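# Slide the paper roll onto the wooden holder's post

## Task

Fit the paper roll over the wooden holder's upright post so that it sits down on the holder's base, then release it so no gripper or cable is touching the roll.

## Robot and tools

Robot: two arms, left_arm and right_arm, each ending in a two-finger parallel gripper. Everything numeric uses one scene frame: origin at table-top height, halfway between the two nominal arm bases; +x points out over the table, +z up, and left_arm sits on the +y side. Arm names do not match image left/right. The true bases are offset from their nominal spots; a BASES line, if shown, gives the calibrated spots.

Gripper frame: fingers extend along the gripper's +z axis and separate along its y axis. end_effector_position is the point between the finger pads, roughly 1 cm short of the fingertips. Orientation is a quaternion written w first (qw, qx, qy, qz).

The row format (used by execute_actions and move): 16 numbers, always both arms, even if one stays put. Order: left_arm x, y, z, qw, qx, qy, qz, opening, then right_arm the same eight. x, y, z are an absolute goal position in metres in the scene frame, and the quaternion is an absolute goal orientation; together they are a pose, not an offset. opening runs from -1 (closed) to +1 (fully open, 0.094 m); between the extremes the fingers go to where grip_measured would read that value. An arm meant to stay still should get the exact pose from the last result before it stopped, plus its intended opening, in every call. To hold an orientation, repeat your own target quaternion rather than the drifted reported one.

execute_actions, argument actions (a list of zero or one item), optional cameras:
- [] just reports state (with pictures).
- [{"rows": [[16 numbers], ...], "steps": n}] runs up to 15 control steps of 1/30 s (default 15, minimum 5); row k is used at step k and the last row repeats. Any target more than 0.6 m from the arm's last reported position along any gripper axis gets the whole call refused, and nothing moves. The result is read 5 steps before the end; those steps finish while you think.
- [{"steps": n}] waits up to 300 steps counted from the previous result, reply time included.
cameras: list of names, ["all"], or []; execute_actions only returns pictures for the empty list or when cameras asks.

move, argument target: one 16-number row or a list of up to 15 rows (waypoints), each an absolute pose per arm in the scene frame, with no 0.6 m limit. speed: m/s, 0.002 to 2.9, default 0.25 (rotation up to twice that in rad/s), one value or one per waypoint. blend: corner-rounding radius in metres per waypoint, default 0. blocking=false returns after about 0.5 s while motion continues. Both arms move in straight lines and finish together; at most 10 s total, otherwise they stop short. Nothing avoids obstacles or the other arm. Faster moves lag and overshoot more, especially near full reach, and hit harder; aiming further beyond a contact presses harder. Avoid paths sweeping near an arm's own base, which can flip its shoulder posture. An opening change in the first waypoint is sent at the start (pause only if that waypoint is within 10 mm); later waypoints' openings apply on arrival once everything is at rest. The result adds a move: line: done (within 10 mm and 2 degrees), off_target, moving, held, fault, plus limits such as paced (pose clipped) or held (steps withheld). done does not mean no contact; friction or weight can leave an arm a centimetre or so off.

wait, seconds 0 to 10: lets time pass, ends early if a move finishes. stop: brakes the current move (needs room); fingers keep going. zoom_image: camera (cam_high, cam_left_wrist, cam_right_wrist) and region [x0, y0, x1, y1] in pixels, max 504x504, from the latest image. finished_scene, scene number: ends the scene irreversibly; call it only once the roll sits on the base and is released.

Controller behaviour: each step the commanded orientation is clipped to within 40 degrees of the measured one, then damped inverse kinematics drives joints, favouring position. Elbows never fully straighten; tiny moves may not start. Hand target in a result is what the controller currently drives toward.

Gripping: grip_measured uses the opening scale; empty it can read up to about 2.7 mm wide. On a hard object under full squeeze it reads up to ~3 mm narrower (0.064 on the scale), more for round things. Full force (about 50-64 N per pad) begins roughly 0.05 below the touch reading (0.11+ for small or round parts). Close gently on fragile or squashable items like a paper roll. To release, command an opening well above grip_measured.

Things to avoid: dropping the roll or letting go while it is moving, anything falling or being left off the table, fast impacts, hard pushes, collisions or squeezing between the two arms (can end the scene), grabbing the other arm's fingers. A camera cable touching the roll counts as touching it. Loose objects may occasionally get nudged by an outside disturbance.

Motor heat: holding loads, stretched arms or pushing toward unreachable poses heats motors. MOTOR HOT appears at 75 °C; at 90 °C OVER-TEMPERATURE FAULT folds that arm and it stays idle; at 100 °C it goes limp.

Readings: joint order waist, shoulder, elbow, wrist pitch, wrist yaw, wrist roll, then gripper (metres). Ranges (rad): waist -2.618 to 3.054, shoulder 0 to 3.142, elbow 0 to 3.142 (straight 2.901), wrist pitch and yaw ±1.571, roll ±2.094. Joint torques include gravity, have per-unit offsets and noise; joints 1-3 wrap at ±28 N m. Joint velocities within noise means the arm is still. Reported poses may be off by a few centimetres.

Cameras: cam_high (fixed, above and in front looking back, at about [0.92, 0.01, 1.11]), cam_left_wrist, cam_right_wrist; all 672x504. Calibration gives K, distortion and T_world_to_cam in OpenCV convention; fixed cameras may be slightly shifted (up to ~2.3 degrees, 9 mm), wrist images may lag during motion.

Each tool is called after "Emit:" by a JSON object that holds its "api" and its "payload".

## Session

Emit:
{"api": "execute_actions", "payload": {"actions": [], "cameras": ["all"]}}

Scene clock: 0.00 s of 4400.00 s.
left_arm: end_effector_position=(+0.3990, +0.2155, +0.3339) grip_measured=+1.000 end_effector_quat_wxyz=(+0.613, -0.149, +0.751, -0.193) | right_arm: end_effector_position=(+0.2363, -0.1520, +0.2376) grip_measured=+1.000 end_effector_quat_wxyz=(+0.503, -0.064, +0.821, +0.263)
Joint positions: left_arm=[-0.192 0.968 0.891 -0.096 -0.063 -0.512 0.094] | right_arm=[0.621 0.795 0.631 -0.201 0.071 0.431 0.094]
Joint velocities: within noise
Joint torques (N m): no reading
Motor temperatures (°C): left_arm=[23 24 21 24 22 21 23] | right_arm=[23 23 23 22 22 23 24]
Heat: left arm: 24 °C; right arm: 24 °C.
Hand target: left_arm +0.3971, +0.2160, +0.3393; +0.618, -0.147, +0.748, -0.193 | right_arm +0.2363, -0.1523, +0.2440; +0.509, -0.063, +0.816, +0.265

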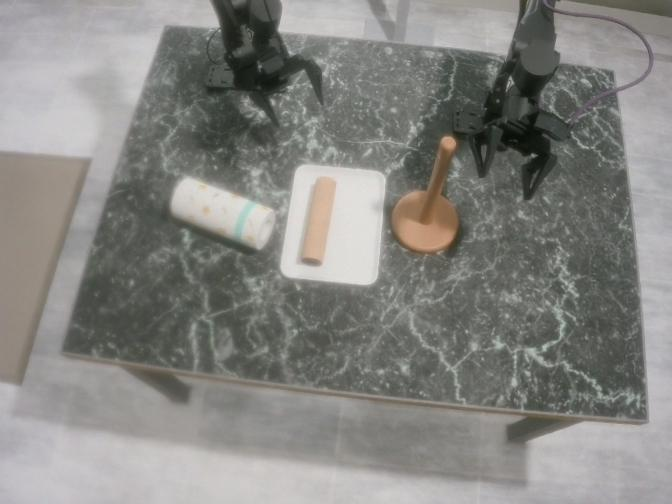

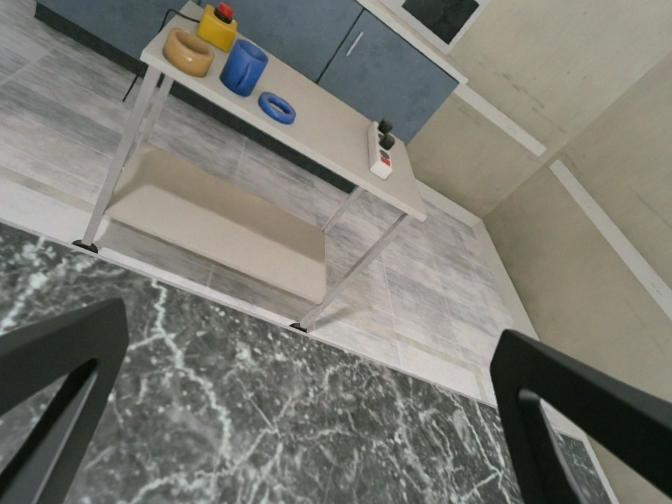

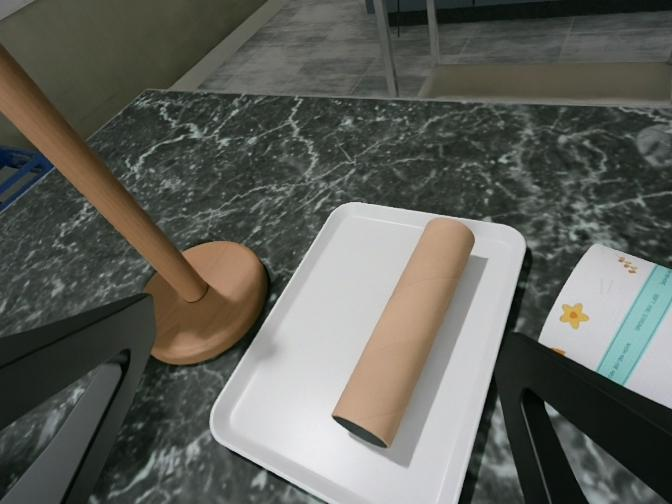

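Emit:
{"api": "zoom_image", "payload": {"camera": "cam_high", "region": [150, 150, 300, 270]}}

Emit:
{"api": "zoom_image", "payload": {"camera": "cam_high", "region": [370, 120, 490, 270]}}

Emit:
{"api": "zoom_image", "payload": {"camera": "cam_right_wrist", "region": [480, 200, 672, 400]}}

Scaled by 3.360 from the camera's 672x504 image, which has a finer 960x720 frame.

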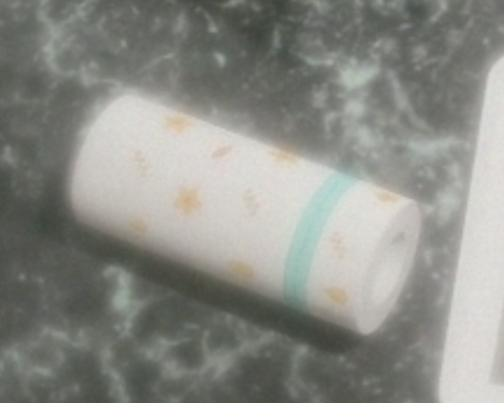

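Scaled by 3.360 from the camera's 672x504 image, which has a finer 960x720 frame.

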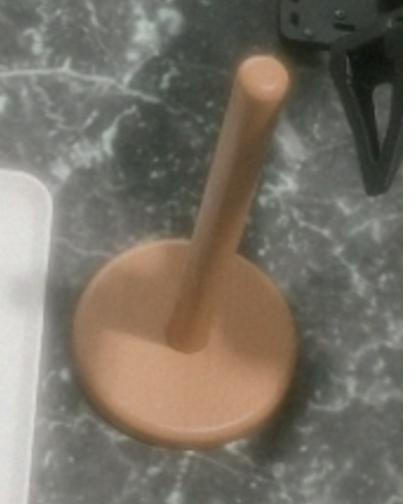

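Scaled by 2.520 from the camera's 672x504 image, which has a finer 960x720 frame.

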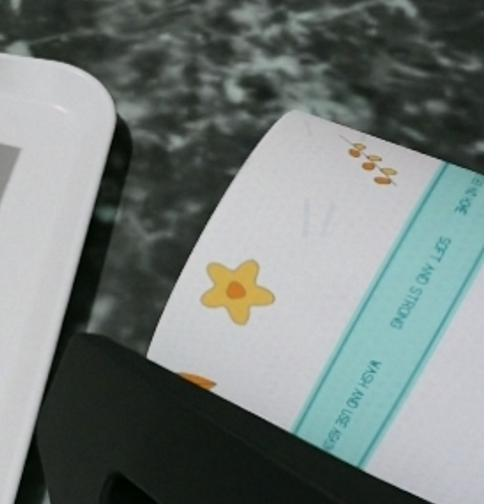

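Emit:
{"api": "move", "payload": {"target": [0.3976, 0.377, 0.339, 0.639, -0.295, 0.706, -0.067, 1, 0.368, -0.302, 0.148, 0, -0.606, 0.7955, 0, 1], "speed": 0.5, "cameras": ["cam_high", "cam_right_wrist"]}}

Scene clock: 15.47 s of 4400.00 s.
left_arm: end_effector_position=(+0.3945, +0.3747, +0.3208) grip_measured=+1.000 end_effector_quat_wxyz=(+0.625, -0.304, +0.716, -0.070) | right_arm: end_effector_position=(+0.3647, -0.3041, +0.1513) grip_measured=+1.000 end_effector_quat_wxyz=(+0.008, -0.600, +0.800, -0.002)
Joint positions: left_arm=[0.278 1.006 0.891 -0.096 0.006 -0.512 0.094] | right_arm=[0.051 2.046 1.991 -1.5 -0.006 -1.223 0.094]
Joint velocities: within noise
Joint torques (N m): left_arm=[0.4 -2.37 11.29 2.26 0.01 0.11] | right_arm=[0.55 -9.4 9.33 0.08 0.08 -0.05]
Motor temperatures (°C): left_arm=[23 24 22 28 22 21 23] | right_arm=[23 24 24 26 22 23 24]
Heat: left arm: 28 °C; right arm: 26 °C.
Hand target: left_arm +0.3968, +0.3768, +0.3387; +0.640, -0.295, +0.706, -0.067 | right_arm +0.3679, -0.3021, +0.1480; +0.001, -0.606, +0.796, +0.000
Off the commanded pose: left_arm 0.019 m, 2 deg | right_arm 0.005 m, 1 deg.
Kept back: nothing.
move: off_target (left_arm)
camera_calibration:
cam_right_wrist: T_world_to_cam=[[0.987048, -0.160055, -0.0108595, -0.407826], [-0.136398, -0.872939, 0.468373, -0.262755], [-0.0844451, -0.460826, -0.883464, 0.128256], [0, 0, 0, 1]] pos_world=[0.377535, -0.235539, 0.231948]
Images, in order (width x height): cam_high 672x504, cam_right_wrist 672x504.

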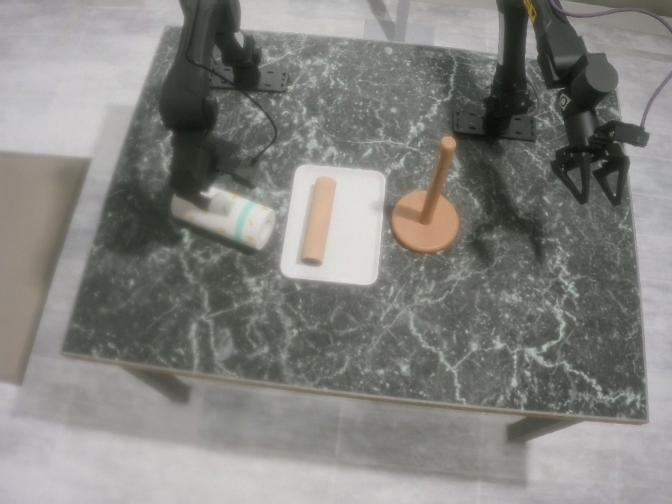

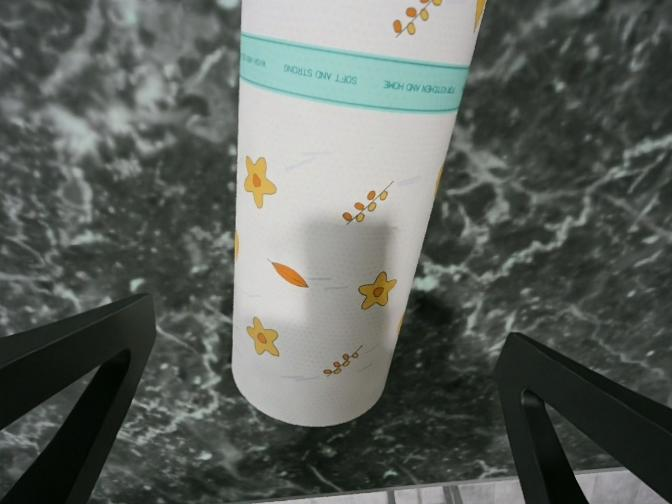

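Emit:
{"api": "move", "payload": {"target": [[0.3976, 0.377, 0.339, 0.639, -0.295, 0.706, -0.067, 1, 0.3636, -0.3115, 0.047, 0, -0.606, 0.7955, 0, 1], [0.3976, 0.377, 0.339, 0.639, -0.295, 0.706, -0.067, 1, 0.3636, -0.3115, 0.047, 0, -0.606, 0.7955, 0, 0.7]], "speed": 0.2, "cameras": ["cam_right_wrist"]}}

Scene clock: 19.27 s of 4400.00 s.
left_arm: end_effector_position=(+0.3945, +0.3746, +0.3209) grip_measured=+1.000 end_effector_quat_wxyz=(+0.625, -0.304, +0.716, -0.070) | right_arm: end_effector_position=(+0.3665, -0.3085, +0.0572) grip_measured=+0.701 end_effector_quat_wxyz=(+0.009, -0.606, +0.795, -0.006)
Joint positions: left_arm=[0.278 1.006 0.891 -0.095 0.007 -0.512 0.094] | right_arm=[0.042 2.046 1.616 -1.117 0 -1.248 0.08]
Joint velocities: left_arm=[within noise] | right_arm=[-0.007 -0.007 0.002 0.051 -0.022 -0.037 -0.004]
Joint torques (N m): left_arm=[0.47 -2.37 11.23 2.25 0.04 0.12] | right_arm=[-0.55 -10.62 5.07 0.35 0 -0.03]
Motor temperatures (°C): left_arm=[23 24 23 29 22 21 23] | right_arm=[23 24 24 25 22 23 24]
Heat: left arm: 29 °C; right arm: 25 °C.
Hand target: left_arm +0.3969, +0.3768, +0.3387; +0.640, -0.295, +0.706, -0.067 | right_arm +0.3634, -0.3115, +0.0473; +0.000, -0.606, +0.796, +0.000
Off the commanded pose: left_arm 0.019 m, 2 deg | right_arm 0.011 m, 1 deg.
Kept back: nothing.
move: off_target (left_arm, right_arm); target 2's new opening was sent with right_arm's hand 0.011 m and 1 deg from that target
camera_calibration:
cam_right_wrist: T_world_to_cam=[[0.989473, -0.144692, -0.00265887, -0.407908], [-0.126257, -0.872095, 0.472769, -0.226058], [-0.0707246, -0.467456, -0.881183, 0.0360505], [0, 0, 0, 1]] pos_world=[0.377623, -0.239313, 0.137556]
Images, in order (width x height): cam_right_wrist 672x504.

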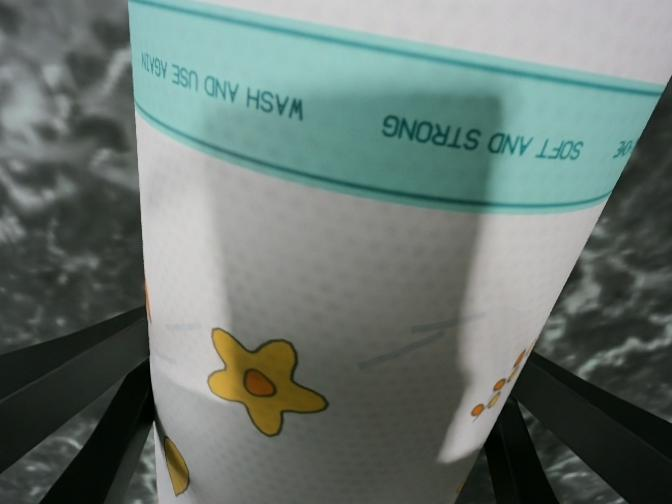

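Emit:
{"api": "move", "payload": {"target": [[0.3976, 0.377, 0.339, 0.639, -0.295, 0.706, -0.067, 1, 0.3636, -0.3115, 0.047, 0, -0.606, 0.7955, 0, 0.5], [0.3976, 0.377, 0.339, 0.639, -0.295, 0.706, -0.067, 1, 0.362, -0.295, 0.15, 0, -0.606, 0.7955, 0, 0.5], [0.3976, 0.377, 0.339, 0.639, -0.295, 0.706, -0.067, 1, 0.335, -0.02, 0.45, 0.6272, -0.3265, 0.6272, 0.3265, 0.5], [0.3976, 0.377, 0.339, 0.639, -0.295, 0.706, -0.067, 1, 0.318, 0.130, 0.45, 0.6272, -0.3265, 0.6272, 0.3265, 0.5]], "speed": 0.42, "blend": 0.03, "cameras": ["cam_high", "cam_right_wrist"]}}

Scene clock: 24.70 s of 4400.00 s.
left_arm: end_effector_position=(+0.3945, +0.3746, +0.3209) grip_measured=+1.000 end_effector_quat_wxyz=(+0.625, -0.304, +0.716, -0.070) | right_arm: end_effector_position=(+0.3108, +0.1284, +0.4404) grip_measured=+0.658 end_effector_quat_wxyz=(+0.617, -0.337, +0.632, +0.327)
Joint positions: left_arm=[0.278 1.006 0.891 -0.095 0.007 -0.512 0.094] | right_arm=[0.903 1.801 1.846 -0.072 -0.061 -0.005 0.078]
Joint velocities: within noise
Joint torques (N m): left_arm=[0.4 -2.39 11.23 2.28 0.01 0.11] | right_arm=[-0.28 -8.94 11.58 2.03 0.12 0.09]
Motor temperatures (°C): left_arm=[23 24 23 30 22 21 23] | right_arm=[23 25 24 25 22 23 24]
Heat: left arm: 30 °C; right arm: 25 °C.
Hand target: left_arm +0.3969, +0.3768, +0.3387; +0.640, -0.295, +0.707, -0.067 | right_arm +0.3176, +0.1294, +0.4495; +0.627, -0.326, +0.627, +0.327
Off the commanded pose: left_arm 0.019 m, 2 deg | right_arm 0.012 m, 2 deg.
Kept back: nothing.
move: off_target (left_arm, right_arm); blend cut to 0 m at target 1
camera_calibration:
cam_right_wrist: T_world_to_cam=[[0.838307, -0.530719, 0.124814, -0.248137], [-0.177364, -0.481956, -0.858056, 0.518739], [0.515542, 0.697177, -0.498157, 0.0735185], [0, 0, 0, 1]] pos_world=[0.262119, 0.0670626, 0.512702]
Images, in order (width x height): cam_high 672x504, cam_right_wrist 672x504.

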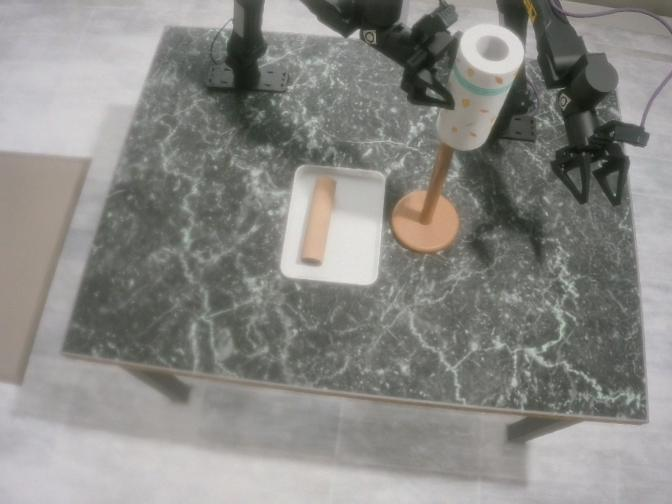

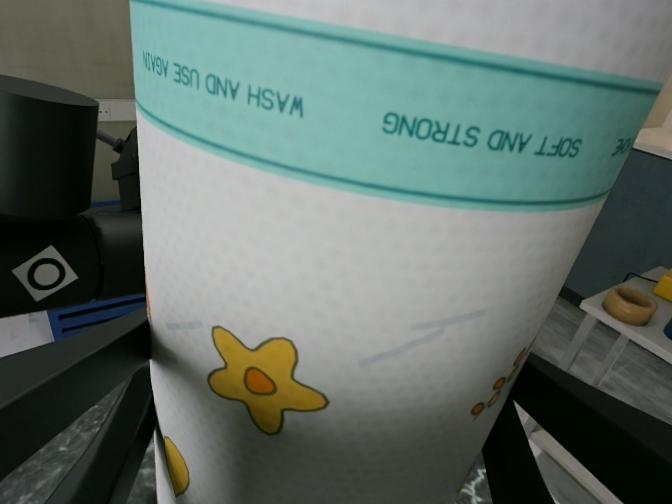

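Emit:
{"api": "zoom_image", "payload": {"camera": "cam_high", "region": [400, 10, 550, 190]}}

Scaled by 2.800 from the camera's 672x504 image, which has a finer 960x720 frame.

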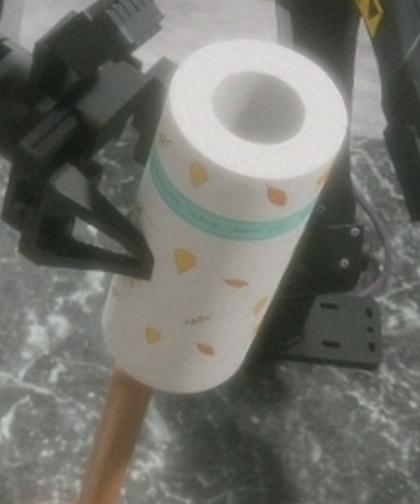

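Emit:
{"api": "move", "payload": {"target": [0.3976, 0.377, 0.339, 0.639, -0.295, 0.706, -0.067, 1, 0.316, 0.1105, 0.44, 0.6422, -0.3283, 0.6122, 0.3247, 0.5], "speed": 0.2, "cameras": ["cam_high"]}}

Emit:
{"api": "zoom_image", "payload": {"camera": "cam_high", "region": [390, 10, 540, 190]}}

Scene clock: 30.87 s of 4400.00 s.
left_arm: end_effector_position=(+0.3946, +0.3745, +0.3209) grip_measured=+1.000 end_effector_quat_wxyz=(+0.625, -0.304, +0.716, -0.070) | right_arm: end_effector_position=(+0.3258, +0.1232, +0.4080) grip_measured=+0.658 end_effector_quat_wxyz=(+0.618, -0.335, +0.639, +0.313)
Joint positions: left_arm=[0.278 1.006 0.891 -0.095 0.007 -0.512 0.094] | right_arm=[0.877 1.794 1.721 0.033 -0.061 -0.017 0.078]
Joint velocities: within noise
Joint torques (N m): left_arm=[0.43 -2.36 11.26 2.28 0 0.12] | right_arm=[-0.28 -16.35 6.78 2.33 -0.16 -0.02]
Motor temperatures (°C): left_arm=[23 24 24 30 22 21 23] | right_arm=[23 25 25 26 22 23 25]
Heat: left arm: 30 °C; right arm: 26 °C.
Hand target: left_arm +0.3969, +0.3767, +0.3387; +0.640, -0.295, +0.707, -0.067 | right_arm +0.3160, +0.1108, +0.4396; +0.642, -0.329, +0.612, +0.324
Off the commanded pose: left_arm 0.019 m, 2 deg | right_arm 0.036 m, 4 deg.
Kept back: nothing.
move: off_target (left_arm, right_arm)
Images, in order (width x height): cam_high 672x504.

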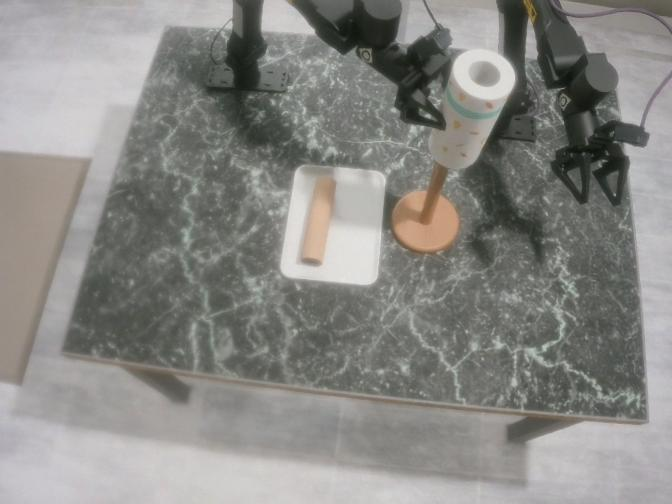

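Scaled by 2.800 from the camera's 672x504 image, which has a finer 960x720 frame.

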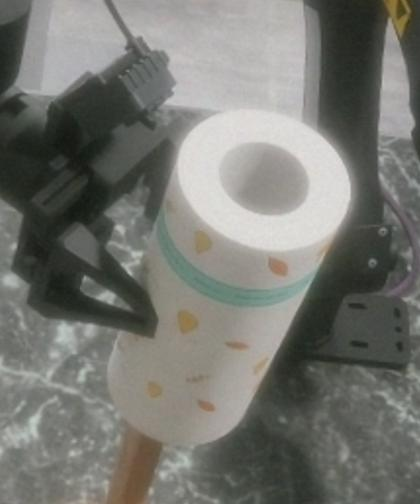

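Emit:
{"api": "move", "payload": {"target": [0.3976, 0.377, 0.339, 0.639, -0.295, 0.706, -0.067, 1, 0.305, 0.0995, 0.452, 0.6525, -0.3238, 0.6018, 0.3292, 0.5], "speed": 0.2, "cameras": ["cam_high"]}}

Emit:
{"api": "zoom_image", "payload": {"camera": "cam_high", "region": [390, 10, 540, 190]}}

Scene clock: 35.00 s of 4400.00 s.
left_arm: end_effector_position=(+0.3946, +0.3745, +0.3209) grip_measured=+1.000 end_effector_quat_wxyz=(+0.625, -0.304, +0.716, -0.070) | right_arm: end_effector_position=(+0.3148, +0.1097, +0.4307) grip_measured=+0.657 end_effector_quat_wxyz=(+0.636, -0.327, +0.621, +0.320)
Joint positions: left_arm=[0.278 1.006 0.891 -0.095 0.007 -0.512 0.094] | right_arm=[0.877 1.73 1.681 0.063 -0.062 -0.018 0.078]
Joint velocities: within noise
Joint torques (N m): left_arm=[0.43 -2.33 11.25 2.26 0.02 0.11] | right_arm=[-0.06 -14.76 6.2 2.19 -0.12 -0.02]
Motor temperatures (°C): left_arm=[23 24 24 31 22 21 23] | right_arm=[23 26 25 27 22 23 25]
Heat: left arm: 31 °C; right arm: 27 °C.
Hand target: left_arm +0.3969, +0.3767, +0.3387; +0.640, -0.295, +0.707, -0.067 | right_arm +0.3051, +0.0999, +0.4520; +0.652, -0.324, +0.602, +0.329
Off the commanded pose: left_arm 0.019 m, 2 deg | right_arm 0.026 m, 3 deg.
Kept back: nothing.
move: off_target (left_arm, right_arm)
Images, in order (width x height): cam_high 672x504.

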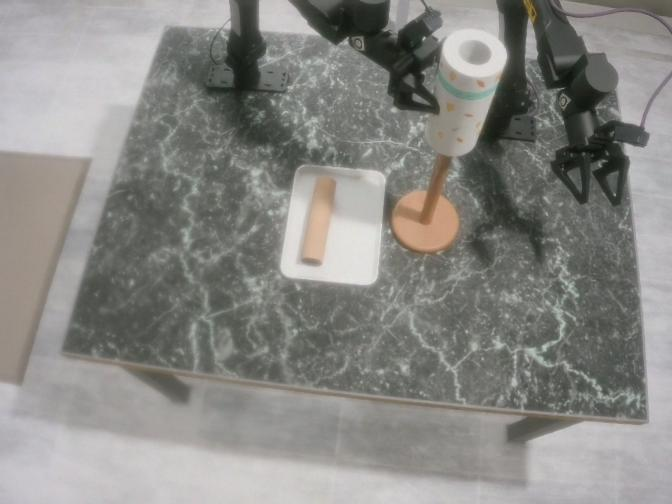

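Scaled by 2.800 from the camera's 672x504 image, which has a finer 960x720 frame.

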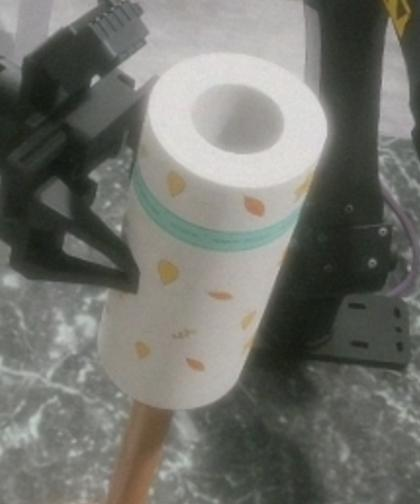

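Emit:
{"api": "move", "payload": {"target": [[0.3976, 0.377, 0.339, 0.639, -0.295, 0.706, -0.067, 1, 0.3125, 0.1125, 0.395, 0.6413, -0.3338, 0.6131, 0.3192, 0.5], [0.3976, 0.377, 0.339, 0.639, -0.295, 0.706, -0.067, 1, 0.3129, 0.1138, 0.118, 0.6413, -0.3338, 0.6131, 0.3192, 0.5]], "speed": [0.12, 0.18], "blend": 0.02, "cameras": ["cam_high"]}}

Emit:
{"api": "zoom_image", "payload": {"camera": "cam_high", "region": [360, 80, 510, 260]}}

Scene clock: 39.43 s of 4400.00 s.
left_arm: end_effector_position=(+0.3946, +0.3745, +0.3209) grip_measured=+1.000 end_effector_quat_wxyz=(+0.625, -0.304, +0.716, -0.070) | right_arm: end_effector_position=(+0.3170, +0.1124, +0.1264) grip_measured=+0.657 end_effector_quat_wxyz=(+0.641, -0.330, +0.616, +0.317)
Joint positions: left_arm=[0.278 1.006 0.891 -0.095 0.007 -0.512 0.094] | right_arm=[0.877 2.2 0.966 1.257 -0.062 -0.032 0.078]
Joint velocities: within noise
Joint torques (N m): left_arm=[0.46 -2.39 11.26 2.27 0.03 0.12] | right_arm=[0.54 -10.11 4.75 2.32 -0.05 -0.01]
Motor temperatures (°C): left_arm=[23 24 24 31 22 21 23] | right_arm=[23 26 24 28 22 23 25]
Heat: left arm: 31 °C; right arm: 28 °C.
Hand target: left_arm +0.3969, +0.3767, +0.3386; +0.640, -0.295, +0.707, -0.067 | right_arm +0.3127, +0.1137, +0.1180; +0.641, -0.334, +0.613, +0.319
Off the commanded pose: left_arm 0.019 m, 2 deg | right_arm 0.009 m, 1 deg.
Kept back: nothing.
move: off_target (left_arm)
Images, in order (width x height): cam_high 672x504.

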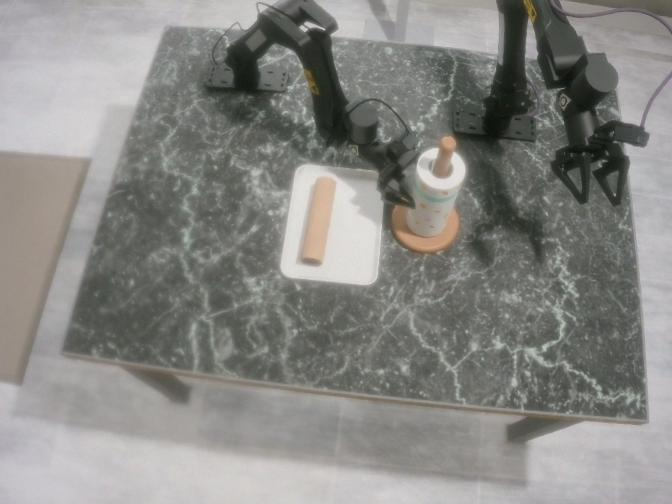

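Scaled by 2.800 from the camera's 672x504 image, which has a finer 960x720 frame.

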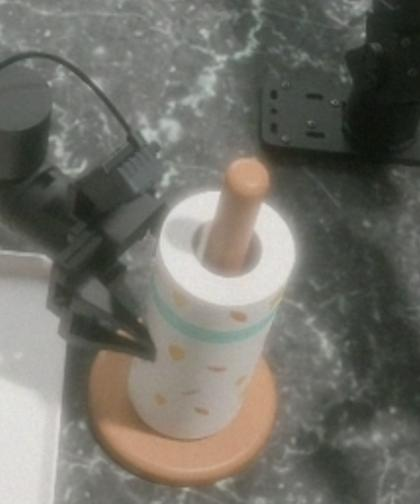

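Emit:
{"api": "move", "payload": {"target": [[0.3976, 0.377, 0.339, 0.639, -0.295, 0.706, -0.067, 1, 0.3129, 0.1138, 0.112, 0.6413, -0.3338, 0.6131, 0.3192, 0.5], [0.3976, 0.377, 0.339, 0.639, -0.295, 0.706, -0.067, 1, 0.3129, 0.1138, 0.112, 0.6413, -0.3338, 0.6131, 0.3192, 1], [0.3976, 0.377, 0.339, 0.639, -0.295, 0.706, -0.067, 1, 0.2615, 0.040, 0.15, 0.6413, -0.3338, 0.6131, 0.3192, 1]], "speed": [0.08, 0.15, 0.15], "cameras": ["cam_high"]}}

Emit:
{"api": "zoom_image", "payload": {"camera": "cam_high", "region": [360, 80, 510, 260]}}

Scene clock: 43.23 s of 4400.00 s.
left_arm: end_effector_position=(+0.3946, +0.3745, +0.3209) grip_measured=+1.000 end_effector_quat_wxyz=(+0.625, -0.304, +0.716, -0.070) | right_arm: end_effector_position=(+0.2627, +0.0449, +0.1376) grip_measured=+0.998 end_effector_quat_wxyz=(+0.632, -0.336, +0.623, +0.315)
Joint positions: left_arm=[0.278 1.006 0.891 -0.095 0.007 -0.512 0.094] | right_arm=[0.873 1.942 0.585 1.355 -0.071 -0.032 0.094]
Joint velocities: within noise
Joint torques (N m): left_arm=[0.43 -2.39 11.26 2.26 0.02 0.09] | right_arm=[-0.65 -12.63 3.3 2.02 -0.14 0]
Motor temperatures (°C): left_arm=[23 24 24 31 22 21 23] | right_arm=[23 26 24 29 22 23 25]
Heat: left arm: 31 °C; right arm: 29 °C.
Hand target: left_arm +0.3969, +0.3767, +0.3386; +0.640, -0.295, +0.707, -0.067 | right_arm +0.2617, +0.0402, +0.1497; +0.641, -0.334, +0.613, +0.319
Off the commanded pose: left_arm 0.019 m, 2 deg | right_arm 0.013 m, 2 deg.
Kept back: nothing.
move: off_target (left_arm, right_arm)
Images, in order (width x height): cam_high 672x504.

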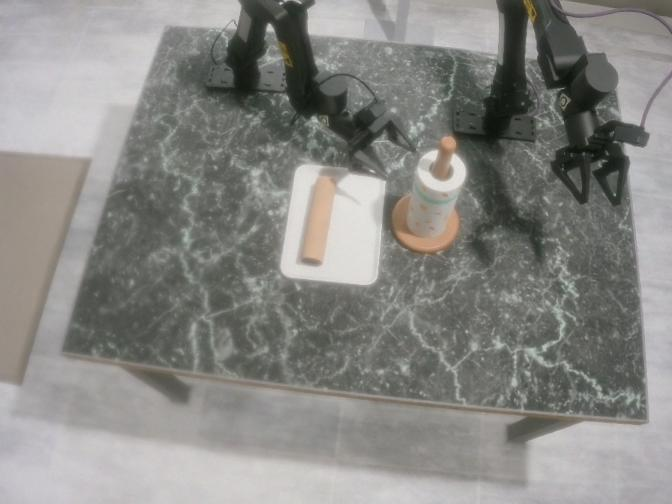

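Scaled by 2.800 from the camera's 672x504 image, which has a finer 960x720 frame.

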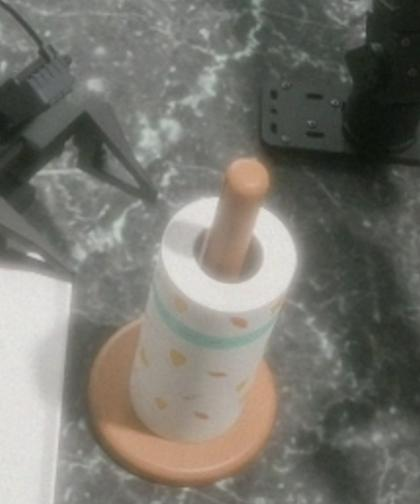

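Emit:
{"api": "finished_scene", "payload": {"scene": 1}}

The scene is finished: the task was done.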